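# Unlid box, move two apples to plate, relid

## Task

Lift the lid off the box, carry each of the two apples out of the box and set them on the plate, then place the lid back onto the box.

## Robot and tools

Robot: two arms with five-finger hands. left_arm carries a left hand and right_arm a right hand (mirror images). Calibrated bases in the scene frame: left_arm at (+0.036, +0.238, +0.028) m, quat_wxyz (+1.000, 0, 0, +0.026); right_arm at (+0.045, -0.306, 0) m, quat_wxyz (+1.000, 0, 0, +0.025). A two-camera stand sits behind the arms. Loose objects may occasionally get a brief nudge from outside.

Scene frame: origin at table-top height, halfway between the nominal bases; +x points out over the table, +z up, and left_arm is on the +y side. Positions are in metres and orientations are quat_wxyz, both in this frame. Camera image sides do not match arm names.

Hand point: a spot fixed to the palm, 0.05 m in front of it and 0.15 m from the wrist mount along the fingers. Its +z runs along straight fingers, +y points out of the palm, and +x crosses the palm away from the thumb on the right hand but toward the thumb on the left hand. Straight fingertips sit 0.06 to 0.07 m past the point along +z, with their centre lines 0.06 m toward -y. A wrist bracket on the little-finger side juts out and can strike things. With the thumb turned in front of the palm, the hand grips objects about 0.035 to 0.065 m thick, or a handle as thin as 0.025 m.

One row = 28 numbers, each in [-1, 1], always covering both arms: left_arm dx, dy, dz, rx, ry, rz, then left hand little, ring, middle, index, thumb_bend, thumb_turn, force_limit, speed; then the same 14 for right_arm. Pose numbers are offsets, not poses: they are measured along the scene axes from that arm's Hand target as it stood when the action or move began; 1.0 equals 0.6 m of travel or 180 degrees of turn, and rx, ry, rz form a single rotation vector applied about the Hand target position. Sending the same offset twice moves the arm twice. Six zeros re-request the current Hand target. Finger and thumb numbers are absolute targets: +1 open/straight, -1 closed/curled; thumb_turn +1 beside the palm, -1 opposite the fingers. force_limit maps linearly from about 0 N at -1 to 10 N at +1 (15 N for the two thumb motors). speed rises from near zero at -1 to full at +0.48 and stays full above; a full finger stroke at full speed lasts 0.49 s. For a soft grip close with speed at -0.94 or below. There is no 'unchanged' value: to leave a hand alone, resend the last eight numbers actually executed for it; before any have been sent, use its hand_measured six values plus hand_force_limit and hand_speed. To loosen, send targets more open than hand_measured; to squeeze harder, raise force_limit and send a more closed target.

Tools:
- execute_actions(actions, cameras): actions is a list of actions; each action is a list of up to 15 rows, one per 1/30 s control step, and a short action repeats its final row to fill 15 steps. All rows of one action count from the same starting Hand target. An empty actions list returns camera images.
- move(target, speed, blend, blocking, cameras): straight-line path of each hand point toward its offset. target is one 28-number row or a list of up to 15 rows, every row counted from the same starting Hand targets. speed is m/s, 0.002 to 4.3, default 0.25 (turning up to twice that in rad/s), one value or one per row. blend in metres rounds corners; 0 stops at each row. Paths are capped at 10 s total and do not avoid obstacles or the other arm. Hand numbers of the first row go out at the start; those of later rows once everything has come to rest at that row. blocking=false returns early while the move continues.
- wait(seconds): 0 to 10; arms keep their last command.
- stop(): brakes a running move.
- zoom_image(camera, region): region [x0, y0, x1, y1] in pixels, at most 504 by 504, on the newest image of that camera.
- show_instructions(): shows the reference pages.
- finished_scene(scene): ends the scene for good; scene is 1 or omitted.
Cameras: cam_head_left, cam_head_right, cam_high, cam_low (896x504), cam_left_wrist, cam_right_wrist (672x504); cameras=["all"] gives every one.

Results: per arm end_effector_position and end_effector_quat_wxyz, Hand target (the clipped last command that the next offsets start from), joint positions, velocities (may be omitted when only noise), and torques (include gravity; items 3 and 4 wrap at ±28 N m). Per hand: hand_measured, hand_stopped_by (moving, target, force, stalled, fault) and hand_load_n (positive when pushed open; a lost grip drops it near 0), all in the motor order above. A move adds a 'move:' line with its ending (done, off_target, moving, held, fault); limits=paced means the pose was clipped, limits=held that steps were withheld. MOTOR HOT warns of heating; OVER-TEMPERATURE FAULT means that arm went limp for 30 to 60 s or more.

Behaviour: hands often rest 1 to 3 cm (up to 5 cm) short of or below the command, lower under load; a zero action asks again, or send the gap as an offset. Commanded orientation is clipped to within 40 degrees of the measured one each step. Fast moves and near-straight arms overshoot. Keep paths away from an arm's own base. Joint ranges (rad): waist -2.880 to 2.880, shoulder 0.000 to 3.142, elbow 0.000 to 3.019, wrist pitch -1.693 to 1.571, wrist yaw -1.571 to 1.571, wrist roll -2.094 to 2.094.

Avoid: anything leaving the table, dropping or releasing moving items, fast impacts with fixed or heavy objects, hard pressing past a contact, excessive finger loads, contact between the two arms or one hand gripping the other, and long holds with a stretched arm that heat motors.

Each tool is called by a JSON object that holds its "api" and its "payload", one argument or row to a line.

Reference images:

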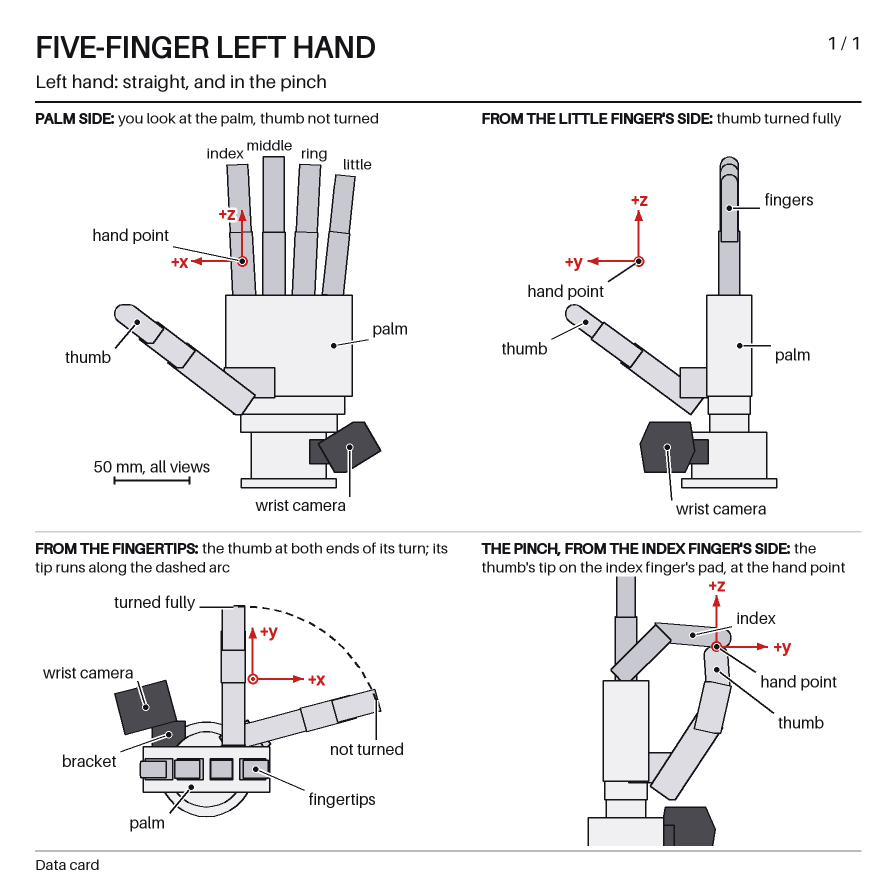

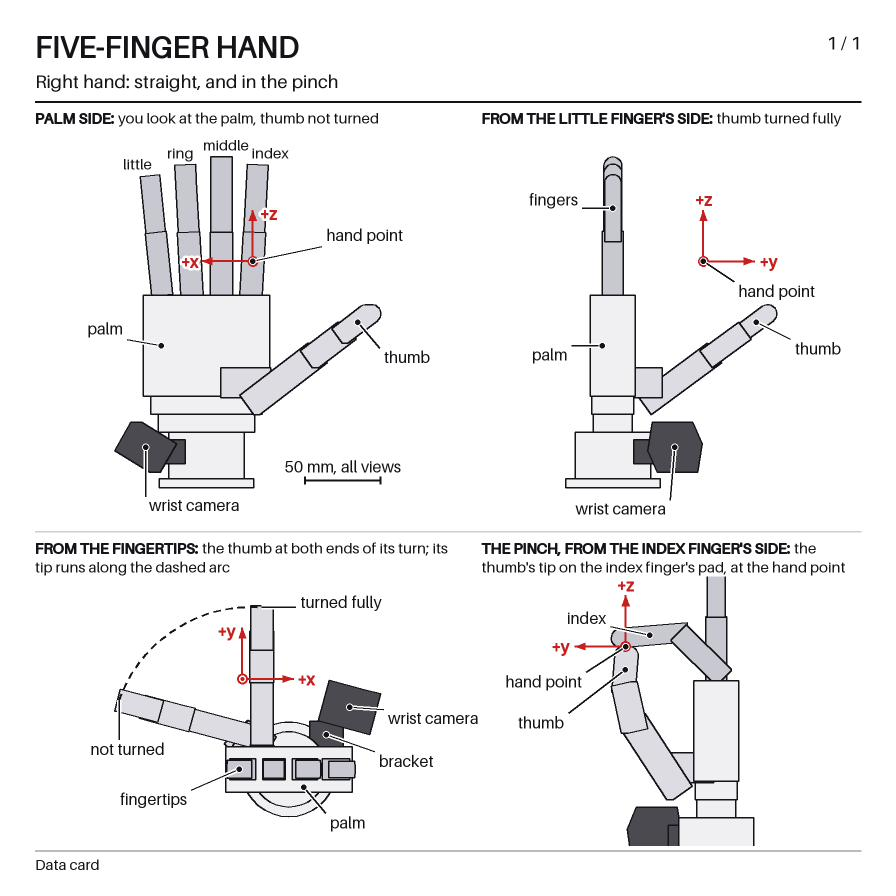

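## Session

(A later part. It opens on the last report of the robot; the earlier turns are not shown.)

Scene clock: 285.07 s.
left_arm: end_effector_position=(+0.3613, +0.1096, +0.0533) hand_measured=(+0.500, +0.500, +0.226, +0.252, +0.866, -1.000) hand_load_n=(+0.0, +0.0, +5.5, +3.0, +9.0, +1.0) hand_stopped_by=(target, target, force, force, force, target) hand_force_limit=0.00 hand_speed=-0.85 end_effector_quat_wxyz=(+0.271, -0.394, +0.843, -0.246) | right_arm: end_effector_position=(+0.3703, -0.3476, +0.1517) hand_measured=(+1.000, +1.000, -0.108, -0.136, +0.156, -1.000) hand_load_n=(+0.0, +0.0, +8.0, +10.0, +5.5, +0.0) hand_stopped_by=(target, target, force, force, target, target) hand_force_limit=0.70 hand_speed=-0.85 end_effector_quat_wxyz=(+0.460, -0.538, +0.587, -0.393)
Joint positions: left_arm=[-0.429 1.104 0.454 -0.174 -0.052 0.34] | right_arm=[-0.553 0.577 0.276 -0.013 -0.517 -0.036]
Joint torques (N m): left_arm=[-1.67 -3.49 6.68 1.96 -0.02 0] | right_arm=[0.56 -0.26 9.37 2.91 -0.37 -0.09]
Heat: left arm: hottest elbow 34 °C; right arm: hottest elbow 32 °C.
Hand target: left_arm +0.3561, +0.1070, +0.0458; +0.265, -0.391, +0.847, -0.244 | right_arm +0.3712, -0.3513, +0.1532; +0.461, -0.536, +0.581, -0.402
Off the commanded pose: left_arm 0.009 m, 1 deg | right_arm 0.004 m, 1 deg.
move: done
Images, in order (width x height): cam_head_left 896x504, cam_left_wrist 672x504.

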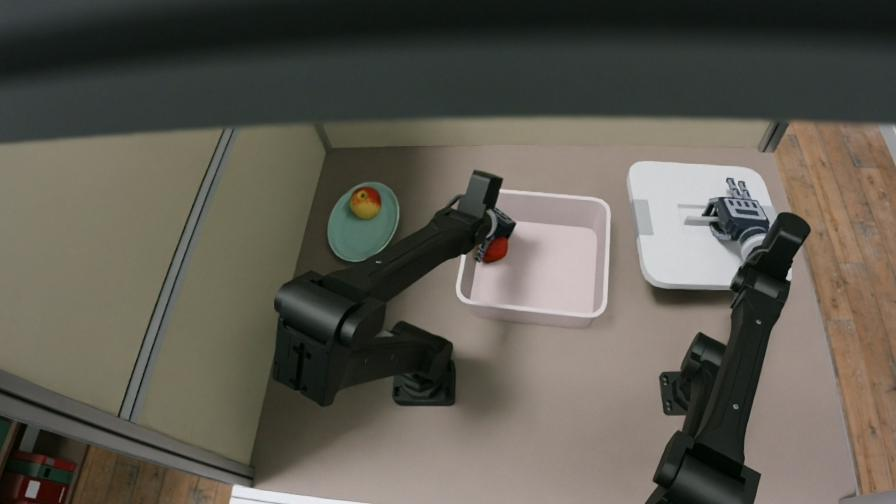

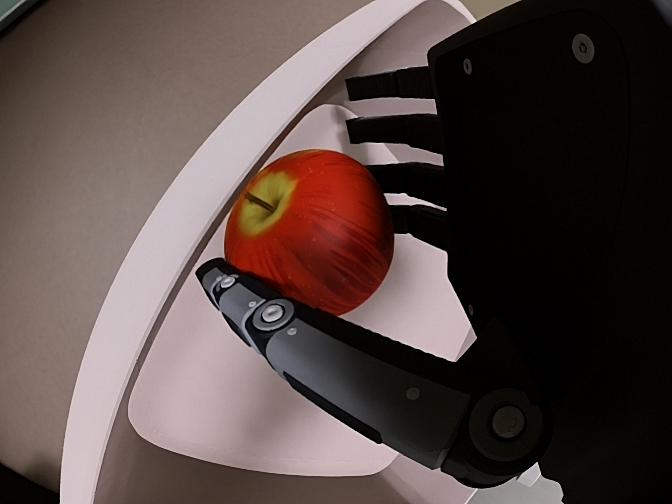

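{"api": "move", "payload": {
  "target": [
    [0.0,0.0,0,0,0,0,0.5,0.5,-0.28,-0.28,0.8,-1,0.1,-0.85, 0,0,0,0,0,0,1,1,-0.8,-0.8,0.15,-1,0.7,-0.85],
    [0.04,-0.03,0.14,0,0,0,0.5,0.5,-0.28,-0.28,0.8,-1,0.1,-0.85, 0,0,0,0,0,0,1,1,-0.8,-0.8,0.15,-1,0.7,-0.85]
  ],
  "cameras": ["cam_head_left","cam_left_wrist","cam_high"],
  "speed": 0.1
}}

Scene clock: 288.80 s.
left_arm: end_effector_position=(+0.3616, +0.1031, +0.1017) hand_measured=(+0.500, +0.500, +0.226, +0.242, +0.868, -1.000) hand_load_n=(+0.0, +0.0, +4.0, +7.0, +10.5, +0.0) hand_stopped_by=(target, target, force, force, force, target) hand_force_limit=0.10 hand_speed=-0.85 end_effector_quat_wxyz=(+0.249, -0.397, +0.855, -0.221) | right_arm: end_effector_position=(+0.3703, -0.3476, +0.1517) hand_measured=(+1.000, +1.000, -0.108, -0.136, +0.156, -1.000) hand_load_n=(+0.0, +0.0, +8.0, +10.0, +5.5, +0.0) hand_stopped_by=(target, target, force, force, target, target) hand_force_limit=0.70 hand_speed=-0.85 end_effector_quat_wxyz=(+0.460, -0.538, +0.587, -0.393)
Joint positions: left_arm=[-0.451 1.052 0.597 -0.439 -0.067 0.326] | right_arm=[-0.553 0.577 0.276 -0.013 -0.517 -0.036]
Joint torques (N m): left_arm=[-1.96 -5.83 12.57 1.32 -0.08 -0.07] | right_arm=[0.5 -0.26 9.37 2.91 -0.38 -0.09]
Heat: left arm: hottest elbow 34 °C; right arm: hottest elbow 32 °C.
Hand target: left_arm +0.3800, +0.0891, +0.1296; +0.265, -0.391, +0.847, -0.243 | right_arm +0.3712, -0.3513, +0.1532; +0.461, -0.536, +0.581, -0.402
Off the commanded pose: left_arm 0.036 m, 3 deg | right_arm 0.004 m, 1 deg.
move: off_target (left_arm)
Images, in order (width x height): cam_head_left 896x504, cam_high 896x504, cam_left_wrist 672x504.

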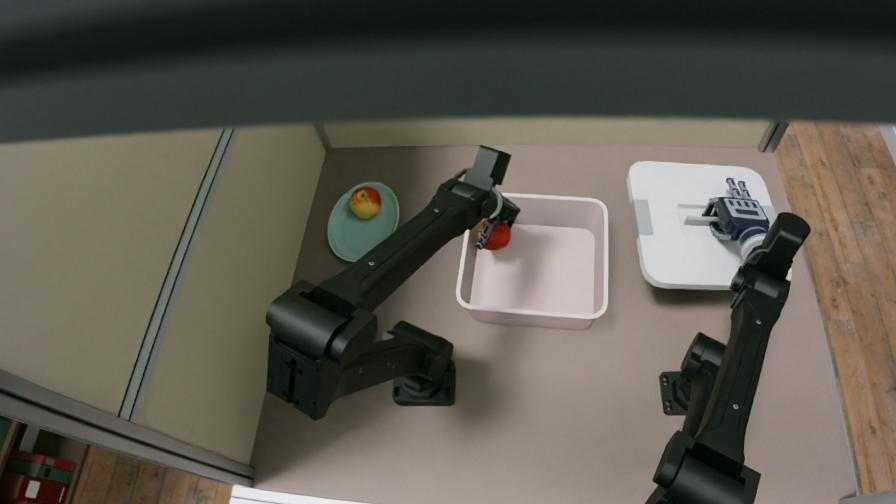

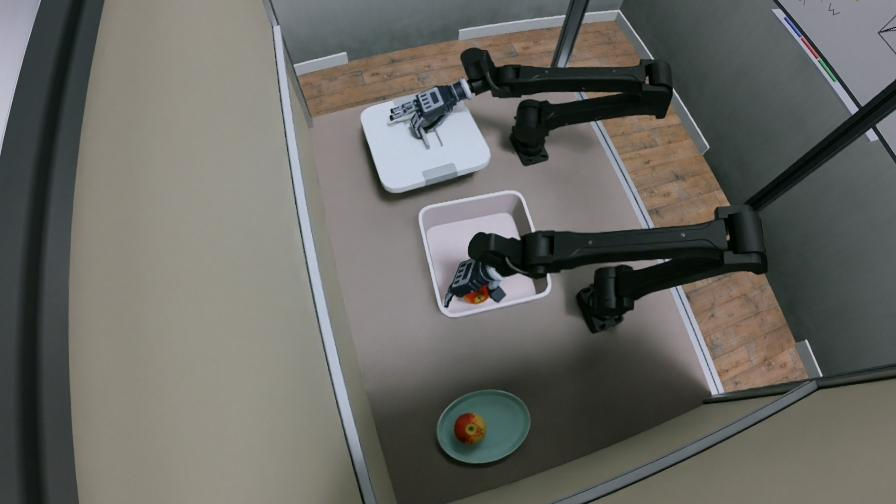

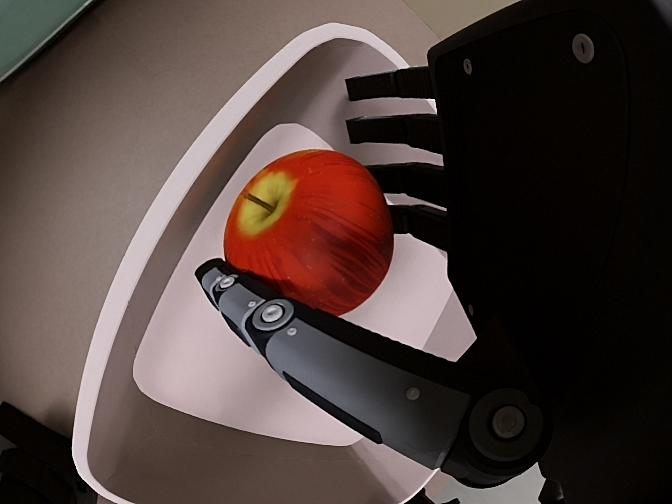

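{"api": "zoom_image", "payload": {
  "camera": "cam_high",
  "region": [400, 340, 600, 500]
}}

{"api": "zoom_image", "payload": {
  "camera": "cam_head_left",
  "region": [280, 130, 460, 300]
}}

Scaled by 2.520 from the camera's 896x504 image, which has a finer 1280x720 frame.

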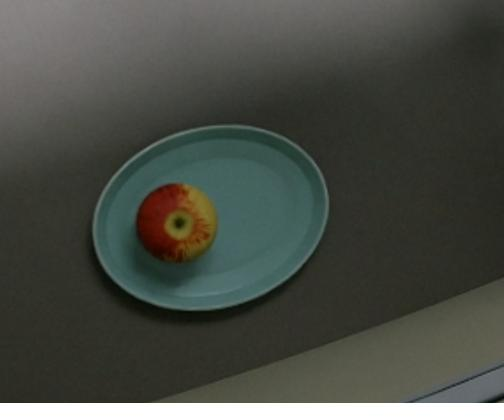

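Scaled by 2.800 from the camera's 896x504 image, which has a finer 1280x720 frame.

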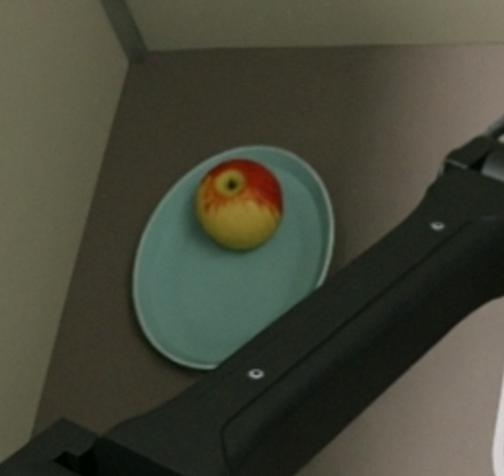

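{"api": "move", "payload": {
  "target": [
    [0.0,0.0,0.217,0,0,0,0.5,0.5,-0.28,-0.28,0.8,-1,0.1,-0.85, 0,0,0,0,0,0,1,1,-0.8,-0.8,0.15,-1,0.7,-0.85],
    [-0.033,0.318,0.217,-0.0914,-0.0202,0.5245,0.5,0.5,-0.28,-0.28,0.8,-1,0.1,-0.85, 0,0,0,0,0,0,1,1,-0.8,-0.8,0.15,-1,0.7,-0.85],
    [0.008,0.577,0.05,-0.0914,-0.0202,0.5245,0.5,0.5,-0.28,-0.28,0.8,-1,0.1,-0.85, 0,0,0,0,0,0,1,1,-0.8,-0.8,0.15,-1,0.7,-0.85]
  ],
  "cameras": ["cam_head_left","cam_left_wrist","cam_high"],
  "speed": [0.12,0.25,0.2],
  "blend": [0.02,0.03,0]
}}

{"api": "zoom_image", "payload": {
  "camera": "cam_high",
  "region": [400, 340, 600, 500]
}}

{"api": "zoom_image", "payload": {
  "camera": "cam_head_left",
  "region": [280, 130, 460, 300]
}}

Scene clock: 300.50 s.
left_arm: end_effector_position=(+0.3850, +0.4303, +0.1612) hand_measured=(+0.500, +0.500, +0.226, +0.242, +0.868, -1.000) hand_load_n=(+0.0, +0.0, +4.0, +7.0, +10.5, +0.0) hand_stopped_by=(target, target, force, force, force, target) hand_force_limit=0.10 hand_speed=-0.85 end_effector_quat_wxyz=(-0.327, +0.908, -0.246, +0.087) | right_arm: end_effector_position=(+0.3703, -0.3476, +0.1517) hand_measured=(+1.000, +1.000, -0.108, -0.136, +0.156, -1.000) hand_load_n=(+0.0, +0.0, +8.0, +10.0, +5.5, +0.0) hand_stopped_by=(target, target, force, force, target, target) hand_force_limit=0.70 hand_speed=-0.85 end_effector_quat_wxyz=(+0.460, -0.538, +0.587, -0.393)
Joint positions: left_arm=[0.412 1.101 0.792 -0.657 -0.357 -0.466] | right_arm=[-0.553 0.577 0.276 -0.013 -0.517 -0.036]
Joint torques (N m): left_arm=[0.5 -6.01 8.42 1.94 -0.14 0.08] | right_arm=[0.56 -0.32 9.37 2.93 -0.38 -0.08]
Heat: left arm: hottest elbow 35 °C; right arm: hottest elbow 32 °C.
Hand target: left_arm +0.3848, +0.4352, +0.1595; -0.330, +0.908, -0.243, +0.088 | right_arm +0.3712, -0.3513, +0.1532; +0.461, -0.536, +0.581, -0.402
Off the commanded pose: left_arm 0.005 m, 0 deg | right_arm 0.004 m, 1 deg.
move: done
Images, in order (width x height): cam_head_left 896x504, cam_high 896x504, cam_left_wrist 672x504.

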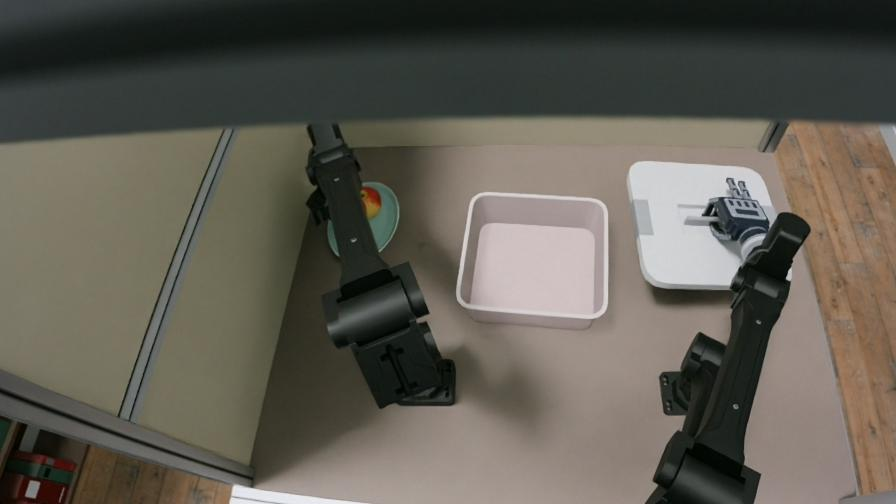

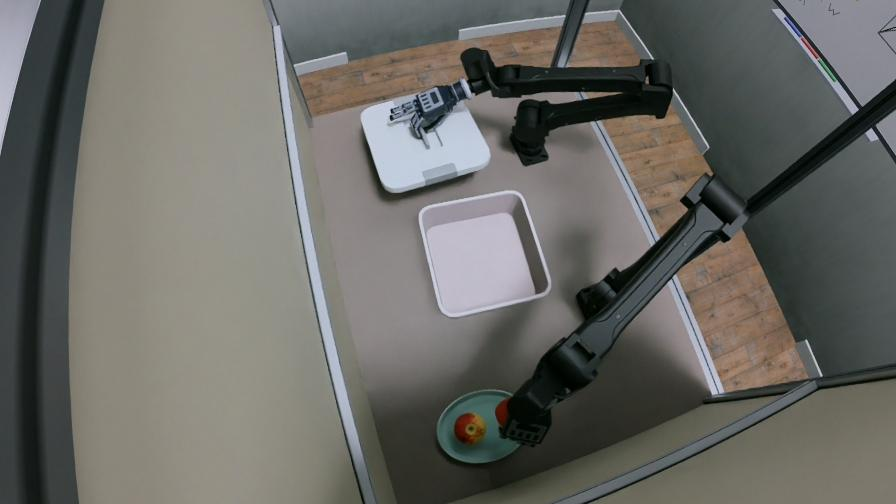

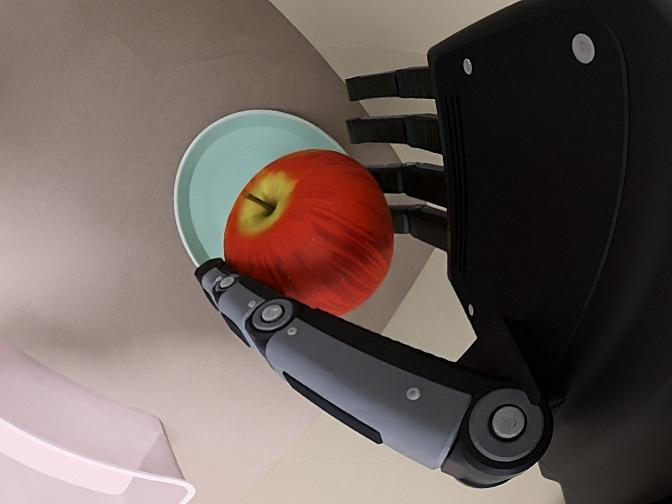

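Scaled by 2.520 from the camera's 896x504 image, which has a finer 1280x720 frame.

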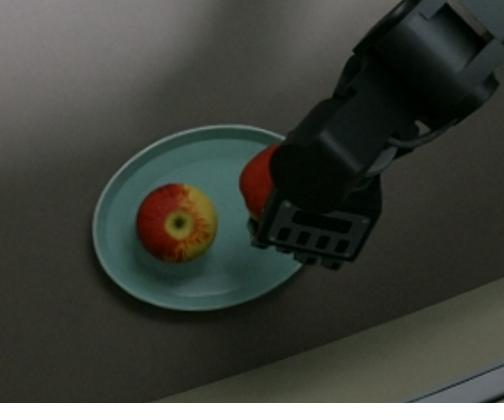

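Scaled by 2.800 from the camera's 896x504 image, which has a finer 1280x720 frame.

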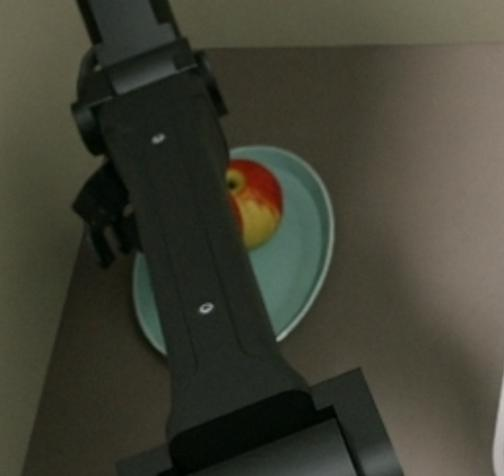

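{"api": "move", "payload": {
  "target": [0.0,0.0,-0.09,0,0,0,0.5,0.5,-0.28,-0.28,0.8,-1,0.1,-0.85, 0,0,0,0,0,0,1,1,-0.8,-0.8,0.15,-1,0.7,-0.85],
  "cameras": ["cam_left_wrist","cam_high","cam_head_left"],
  "speed": 0.12
}}

{"api": "zoom_image", "payload": {
  "camera": "cam_high",
  "region": [400, 340, 600, 500]
}}

Scene clock: 304.60 s.
left_arm: end_effector_position=(+0.3851, +0.4304, +0.1070) hand_measured=(+0.500, +0.500, +0.226, +0.242, +0.868, -1.000) hand_load_n=(+0.0, +0.0, +4.0, +6.5, +10.5, +0.0) hand_stopped_by=(target, target, force, force, force, target) hand_force_limit=0.10 hand_speed=-0.85 end_effector_quat_wxyz=(-0.327, +0.908, -0.246, +0.087) | right_arm: end_effector_position=(+0.3703, -0.3476, +0.1517) hand_measured=(+1.000, +1.000, -0.108, -0.136, +0.156, -1.000) hand_load_n=(+0.0, +0.0, +8.0, +10.0, +5.0, +0.0) hand_stopped_by=(target, target, force, force, target, target) hand_force_limit=0.70 hand_speed=-0.85 end_effector_quat_wxyz=(+0.460, -0.538, +0.587, -0.393)
Joint positions: left_arm=[0.412 1.171 0.688 -0.484 -0.357 -0.465] | right_arm=[-0.553 0.577 0.276 -0.013 -0.517 -0.036]
Joint torques (N m): left_arm=[0.67 -6.36 7.87 1.89 -0.13 0.07] | right_arm=[0.5 -0.38 9.37 2.92 -0.38 -0.08]
Heat: left arm: hottest elbow 35 °C; right arm: hottest elbow 32 °C.
Hand target: left_arm +0.3849, +0.4353, +0.1056; -0.330, +0.908, -0.243, +0.088 | right_arm +0.3712, -0.3513, +0.1532; +0.461, -0.536, +0.581, -0.402
Off the commanded pose: left_arm 0.005 m, 0 deg | right_arm 0.004 m, 1 deg.
move: done
Images, in order (width x height): cam_head_left 896x504, cam_high 896x504, cam_left_wrist 672x504.

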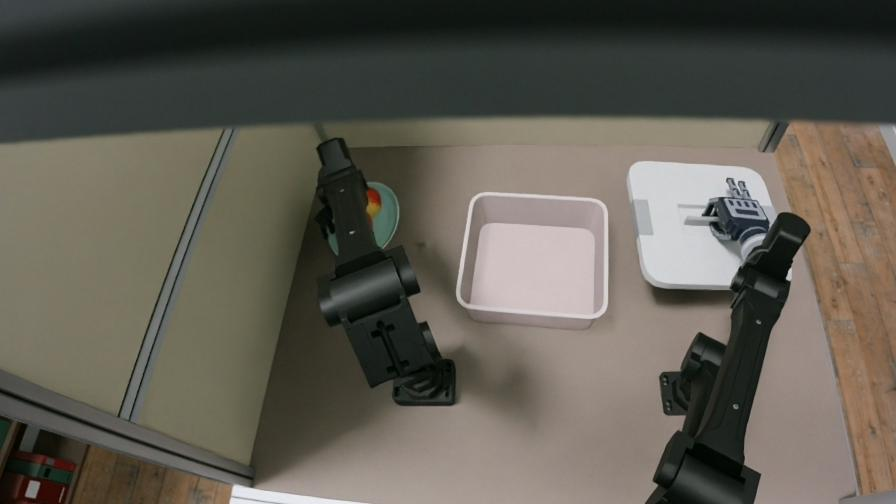

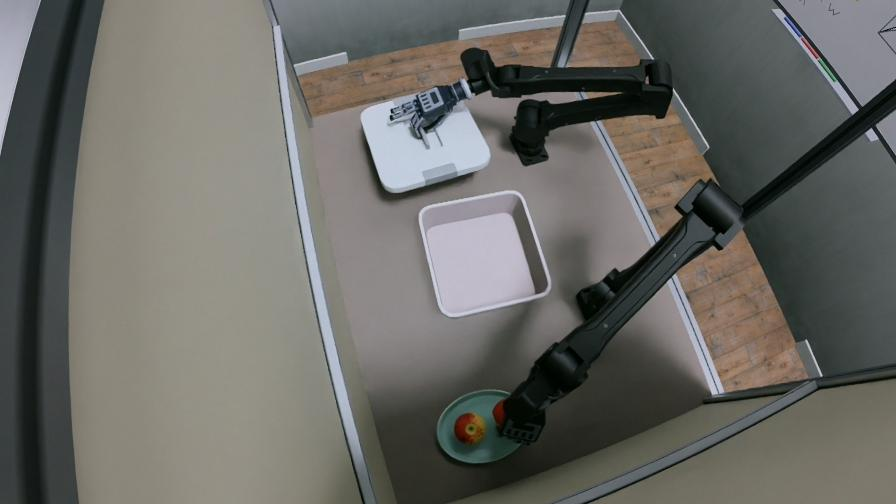

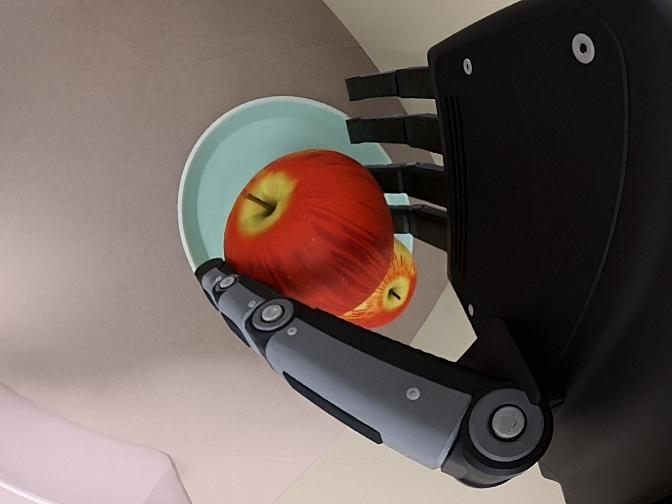

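Scaled by 2.520 from the camera's 896x504 image, which has a finer 1280x720 frame.

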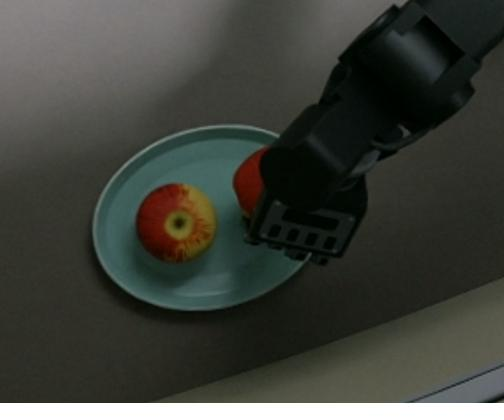

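{"api": "move", "payload": {
  "target": [
    [0.017,0.006,0,0,0,0,0.5,0.5,-0.28,-0.28,0.8,-1,0.1,-0.85, 0,0,0,0,0,0,1,1,-0.8,-0.8,0.15,-1,0.7,-0.85],
    [0.017,0.006,-0.063,0,0,0,0.5,0.5,-0.28,-0.28,0.8,-1,0.1,-0.85, 0,0,0,0,0,0,1,1,-0.8,-0.8,0.15,-1,0.7,-0.85]
  ],
  "cameras": ["cam_left_wrist","cam_high","cam_head_left"],
  "speed": 0.08,
  "blend": [0.005,0]
}}

{"api": "zoom_image", "payload": {
  "camera": "cam_high",
  "region": [400, 340, 600, 500]
}}

Scene clock: 308.37 s.
left_arm: end_effector_position=(+0.3951, +0.4354, +0.0697) hand_measured=(+0.500, +0.500, +0.226, +0.242, +0.868, -1.000) hand_load_n=(+0.0, +0.0, +4.0, +7.0, +10.5, +0.0) hand_stopped_by=(target, target, force, force, force, target) hand_force_limit=0.10 hand_speed=-0.85 end_effector_quat_wxyz=(-0.327, +0.908, -0.246, +0.087) | right_arm: end_effector_position=(+0.3703, -0.3476, +0.1517) hand_measured=(+1.000, +1.000, -0.108, -0.136, +0.156, -1.000) hand_load_n=(+0.0, +0.0, +8.5, +10.0, +5.5, +0.0) hand_stopped_by=(target, target, force, force, target, target) hand_force_limit=0.70 hand_speed=-0.85 end_effector_quat_wxyz=(+0.460, -0.538, +0.587, -0.393)
Joint positions: left_arm=[0.412 1.271 0.653 -0.349 -0.357 -0.465] | right_arm=[-0.553 0.577 0.276 -0.013 -0.517 -0.036]
Joint torques (N m): left_arm=[0.21 -7.18 7.24 1.76 -0.25 0.04] | right_arm=[0.5 -0.32 9.37 2.91 -0.37 -0.08]
Heat: left arm: hottest elbow 35 °C; right arm: hottest elbow 32 °C.
Hand target: left_arm +0.3951, +0.4389, +0.0678; -0.330, +0.908, -0.243, +0.088 | right_arm +0.3712, -0.3513, +0.1532; +0.461, -0.536, +0.581, -0.402
Off the commanded pose: left_arm 0.004 m, 0 deg | right_arm 0.004 m, 1 deg.
move: done
Images, in order (width x height): cam_head_left 896x504, cam_high 896x504, cam_left_wrist 672x504.

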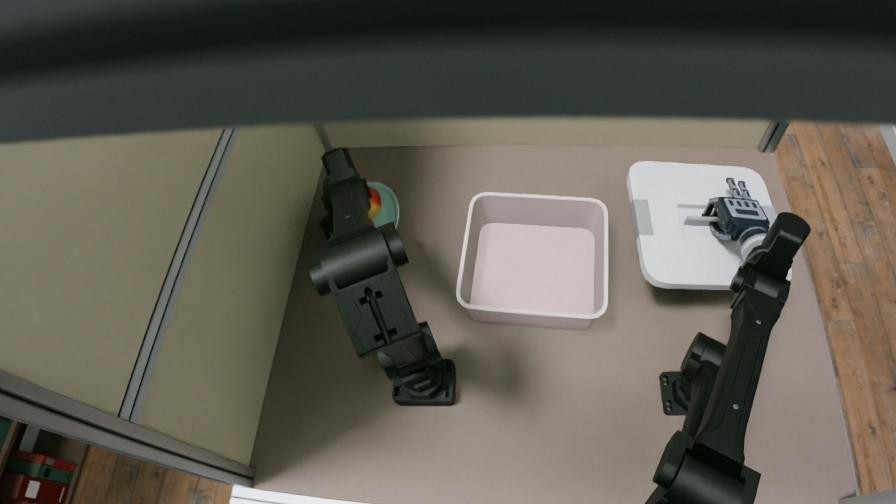

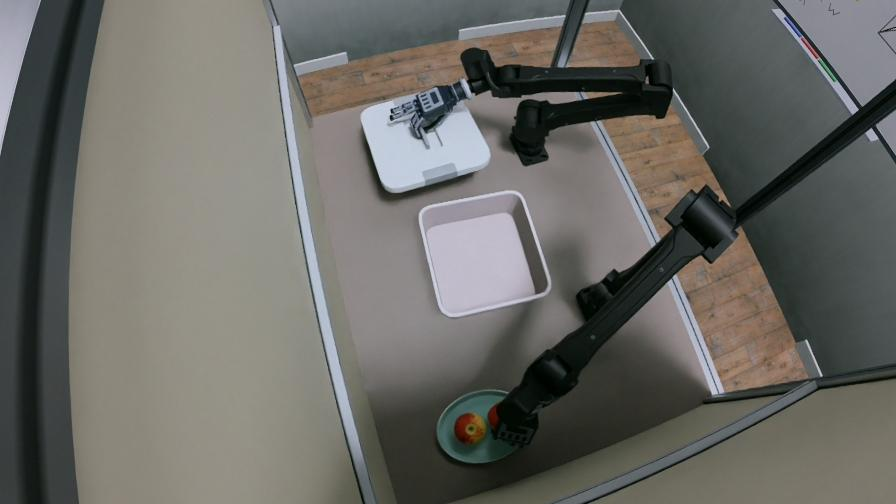

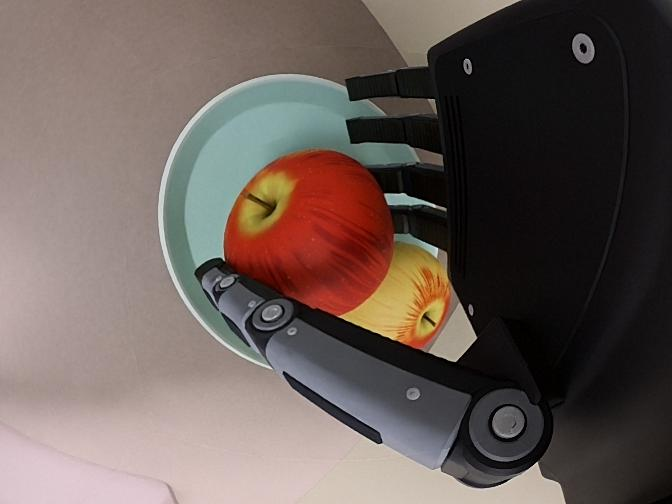

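Scaled by 2.520 from the camera's 896x504 image, which has a finer 1280x720 frame.

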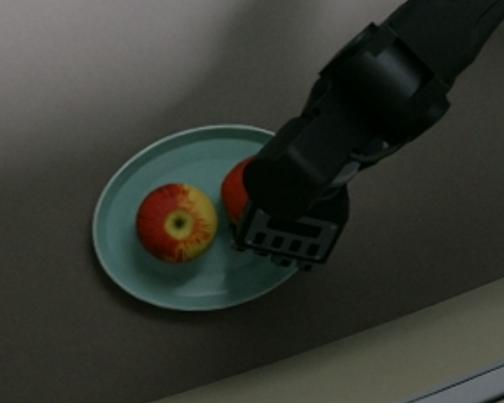

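{"api": "move", "payload": {
  "target": [0.0,0.0,-0.018,0,0,0,0.5,0.5,-0.28,-0.28,0.8,-1,0.1,-0.85, 0,0,0,0,0,0,1,1,-0.8,-0.8,0.15,-1,0.7,-0.85],
  "cameras": ["cam_left_wrist"],
  "speed": 0.05
}}

Scene clock: 310.20 s.
left_arm: end_effector_position=(+0.3973, +0.4368, +0.0640) hand_measured=(+0.500, +0.500, +0.226, +0.242, +0.868, -1.000) hand_load_n=(-1.0, +0.0, +4.0, +7.0, +10.5, +0.0) hand_stopped_by=(target, target, force, force, force, target) hand_force_limit=0.10 hand_speed=-0.85 end_effector_quat_wxyz=(-0.331, +0.907, -0.245, +0.090) | right_arm: end_effector_position=(+0.3703, -0.3476, +0.1517) hand_measured=(+1.000, +1.000, -0.108, -0.136, +0.156, -1.000) hand_load_n=(+0.0, +0.0, +8.5, +10.0, +5.5, +0.0) hand_stopped_by=(target, target, force, force, target, target) hand_force_limit=0.70 hand_speed=-0.85 end_effector_quat_wxyz=(+0.460, -0.538, +0.587, -0.393)
Joint positions: left_arm=[0.412 1.286 0.643 -0.314 -0.359 -0.465] | right_arm=[-0.553 0.577 0.276 -0.013 -0.517 -0.036]
Joint torques (N m): left_arm=[0.15 -6.18 6.72 1.98 -0.2 0.02] | right_arm=[0.56 -0.38 9.39 2.91 -0.37 -0.08]
Heat: left arm: hottest elbow 35 °C; right arm: hottest elbow 32 °C.
Hand target: left_arm +0.3951, +0.4389, +0.0571; -0.330, +0.908, -0.243, +0.088 | right_arm +0.3712, -0.3513, +0.1532; +0.461, -0.536, +0.581, -0.402
Off the commanded pose: left_arm 0.008 m, 0 deg | right_arm 0.004 m, 1 deg.
move: done
Images, in order (width x height): cam_left_wrist 672x504.

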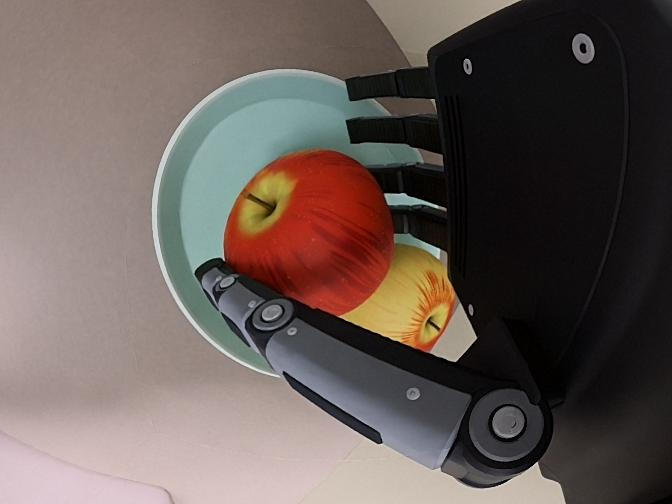

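{"api": "move", "payload": {
  "target": [
    [0.0,0.0,0.008,0,0,0,0.5,0.5,0.6,0.6,1,-1,0,-0.6, 0,0,0,0,0,0,1,1,-0.8,-0.8,0.15,-1,0.7,-0.85],
    [0.0,0.0,0.008,0,0,0,1,1,1,1,1,-1,0,-0.3, 0,0,0,0,0,0,1,1,-0.8,-0.8,0.15,-1,0.7,-0.85]
  ],
  "cameras": ["cam_left_wrist","cam_high"],
  "speed": 0.05
}}

Scene clock: 312.50 s.
left_arm: end_effector_position=(+0.3981, +0.4368, +0.0643) hand_measured=(+1.000, +1.000, +1.000, +1.000, +1.000, -1.000) hand_load_n=(+0.0, +0.0, +0.0, +0.0, +0.0, +0.0) hand_stopped_by=(target, target, target, target, target, target) hand_force_limit=0.00 hand_speed=-0.30 end_effector_quat_wxyz=(-0.331, +0.907, -0.245, +0.092) | right_arm: end_effector_position=(+0.3703, -0.3476, +0.1517) hand_measured=(+1.000, +1.000, -0.108, -0.136, +0.156, -1.000) hand_load_n=(+0.0, +0.0, +8.0, +10.0, +5.5, +0.0) hand_stopped_by=(target, target, force, force, target, target) hand_force_limit=0.70 hand_speed=-0.85 end_effector_quat_wxyz=(+0.460, -0.538, +0.587, -0.393)
Joint positions: left_arm=[0.412 1.286 0.643 -0.31 -0.357 -0.465] | right_arm=[-0.553 0.577 0.276 -0.013 -0.517 -0.036]
Joint torques (N m): left_arm=[0.26 -7.53 7.35 1.37 -0.27 0.02] | right_arm=[0.5 -0.38 9.36 2.92 -0.37 -0.08]
Heat: left arm: hottest elbow 34 °C; right arm: hottest elbow 33 °C.
Hand target: left_arm +0.3951, +0.4389, +0.0620; -0.330, +0.908, -0.243, +0.088 | right_arm +0.3712, -0.3513, +0.1532; +0.461, -0.536, +0.581, -0.402
Off the commanded pose: left_arm 0.004 m, 1 deg | right_arm 0.004 m, 1 deg.
move: done
Images, in order (width x height): cam_high 896x504, cam_left_wrist 672x504.

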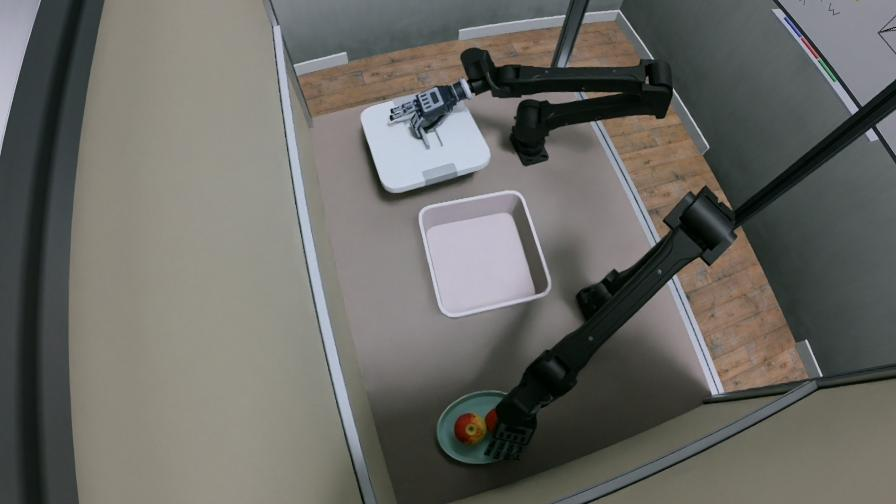

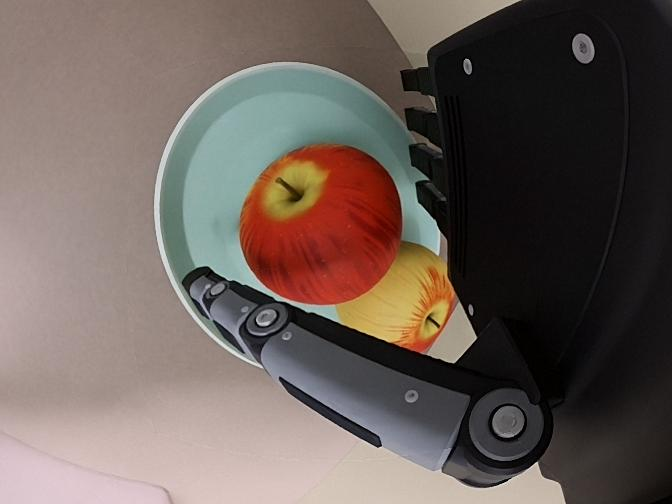

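{"api": "move", "payload": {
  "target": [
    [0.025,0.015,0.22,0,0,0,1,1,1,1,1,-1,0,-0.3, 0,0,0,0,0,0,1,1,-0.8,-0.8,0.15,-1,0.7,-0.85]
  ],
  "cameras": ["cam_left_wrist","cam_high","cam_head_left","cam_head_right"],
  "speed": 0.12
}}

Scene clock: 315.73 s.
left_arm: end_effector_position=(+0.3992, +0.4374, +0.1724) hand_measured=(+1.000, +1.000, +1.000, +1.000, +1.000, -1.000) hand_load_n=(+0.0, +0.0, +0.0, +0.0, +0.0, +0.0) hand_stopped_by=(target, target, target, target, target, target) hand_force_limit=0.00 hand_speed=-0.30 end_effector_quat_wxyz=(-0.318, +0.911, -0.250, +0.077) | right_arm: end_effector_position=(+0.3703, -0.3476, +0.1517) hand_measured=(+1.000, +1.000, -0.108, -0.136, +0.156, -1.000) hand_load_n=(+0.0, +0.0, +8.0, +10.0, +5.5, +0.0) hand_stopped_by=(target, target, force, force, target, target) hand_force_limit=0.70 hand_speed=-0.85 end_effector_quat_wxyz=(+0.460, -0.538, +0.587, -0.393)
Joint positions: left_arm=[0.412 1.156 0.872 -0.711 -0.357 -0.465] | right_arm=[-0.553 0.577 0.276 -0.013 -0.517 -0.036]
Joint torques (N m): left_arm=[0.32 -7.36 12.34 1.02 -0.2 0.07] | right_arm=[0.5 -0.38 9.39 2.91 -0.37 -0.08]
Heat: left arm: hottest elbow 34 °C; right arm: hottest elbow 33 °C.
Hand target: left_arm +0.4101, +0.4480, +0.1940; -0.330, +0.908, -0.243, +0.088 | right_arm +0.3712, -0.3513, +0.1532; +0.461, -0.536, +0.581, -0.402
Off the commanded pose: left_arm 0.026 m, 2 deg | right_arm 0.004 m, 1 deg.
move: off_target (left_arm)
Images, in order (width x height): cam_head_left 896x504, cam_head_right 896x504, cam_high 896x504, cam_left_wrist 672x504.

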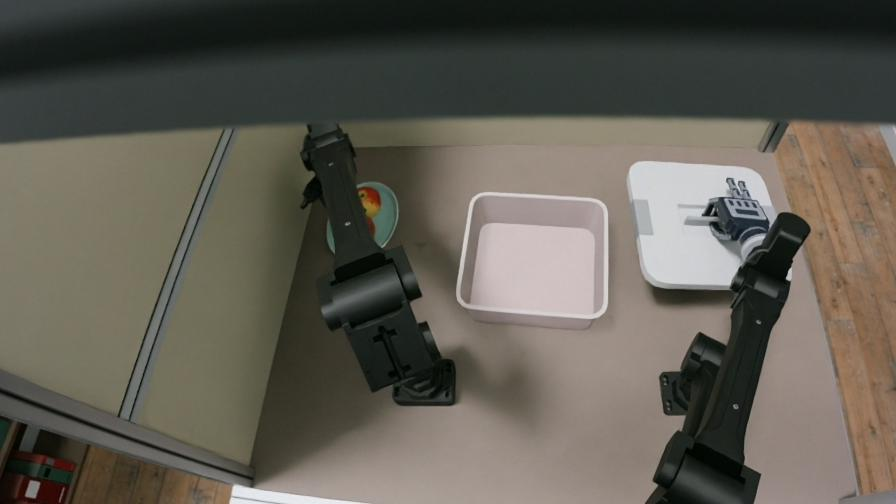

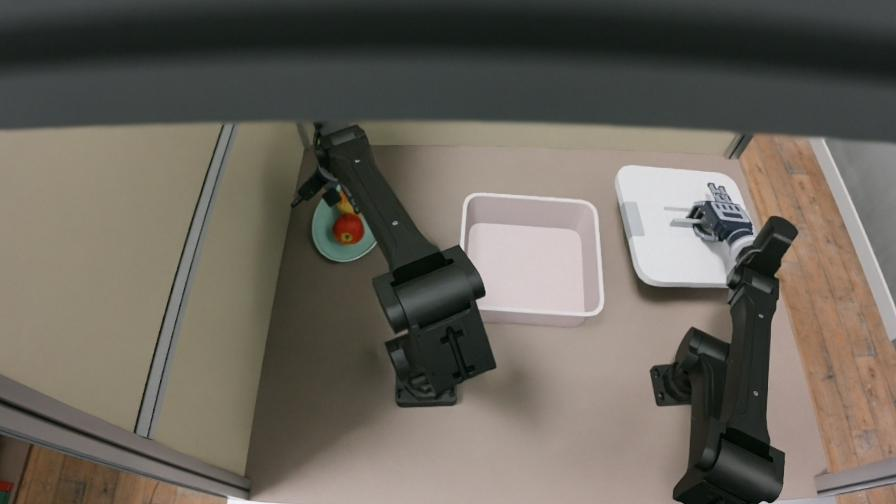

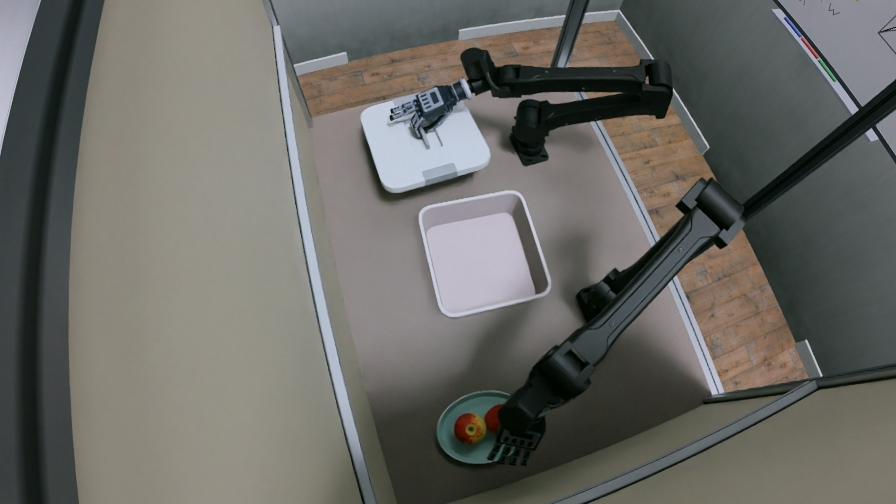

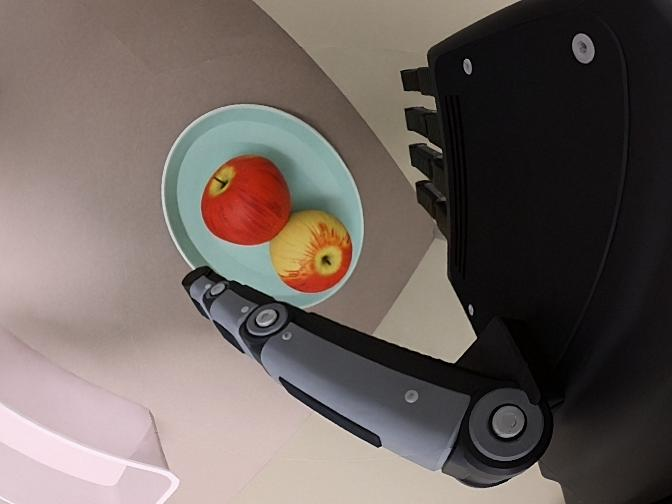

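{"api": "zoom_image", "payload": {
  "camera": "cam_head_left",
  "region": [440, 180, 620, 340]
}}

{"api": "zoom_image", "payload": {
  "camera": "cam_head_right",
  "region": [440, 180, 620, 340]
}}

{"api": "zoom_image", "payload": {
  "camera": "cam_high",
  "region": [400, 170, 570, 340]
}}

{"api": "zoom_image", "payload": {
  "camera": "cam_head_left",
  "region": [610, 140, 810, 310]
}}

Scaled by 2.800 from the camera's 896x504 image, which has a finer 1280x720 frame.

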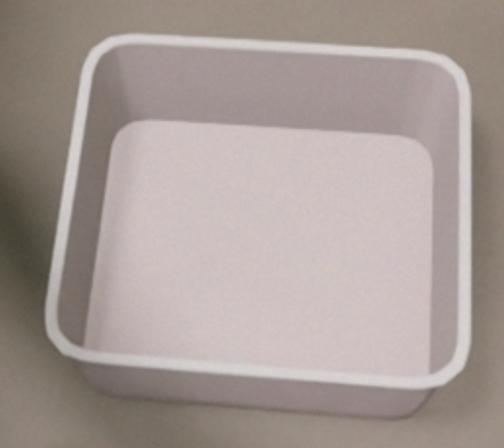

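Scaled by 2.800 from the camera's 896x504 image, which has a finer 1280x720 frame.

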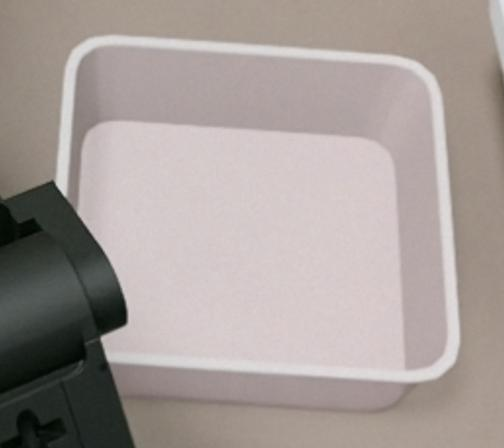

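Scaled by 2.965 from the camera's 896x504 image, which has a finer 1280x720 frame.

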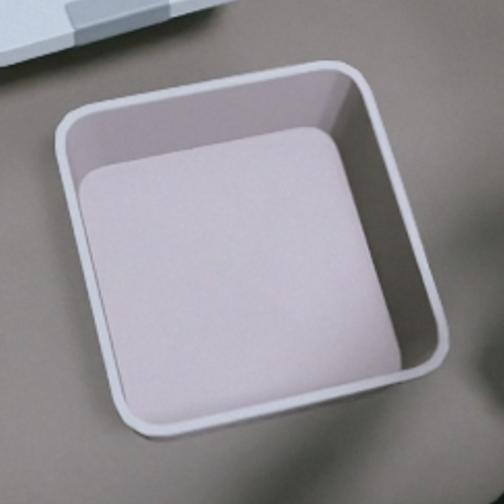

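Scaled by 2.520 from the camera's 896x504 image, which has a finer 1280x720 frame.

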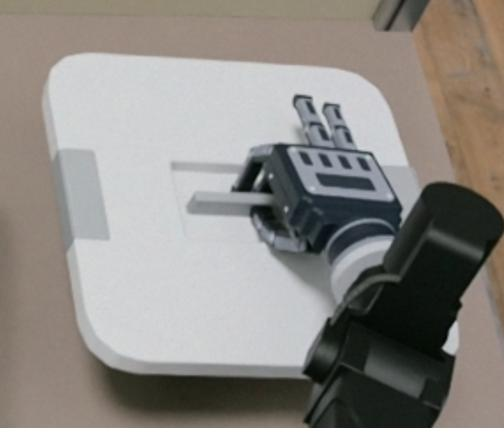

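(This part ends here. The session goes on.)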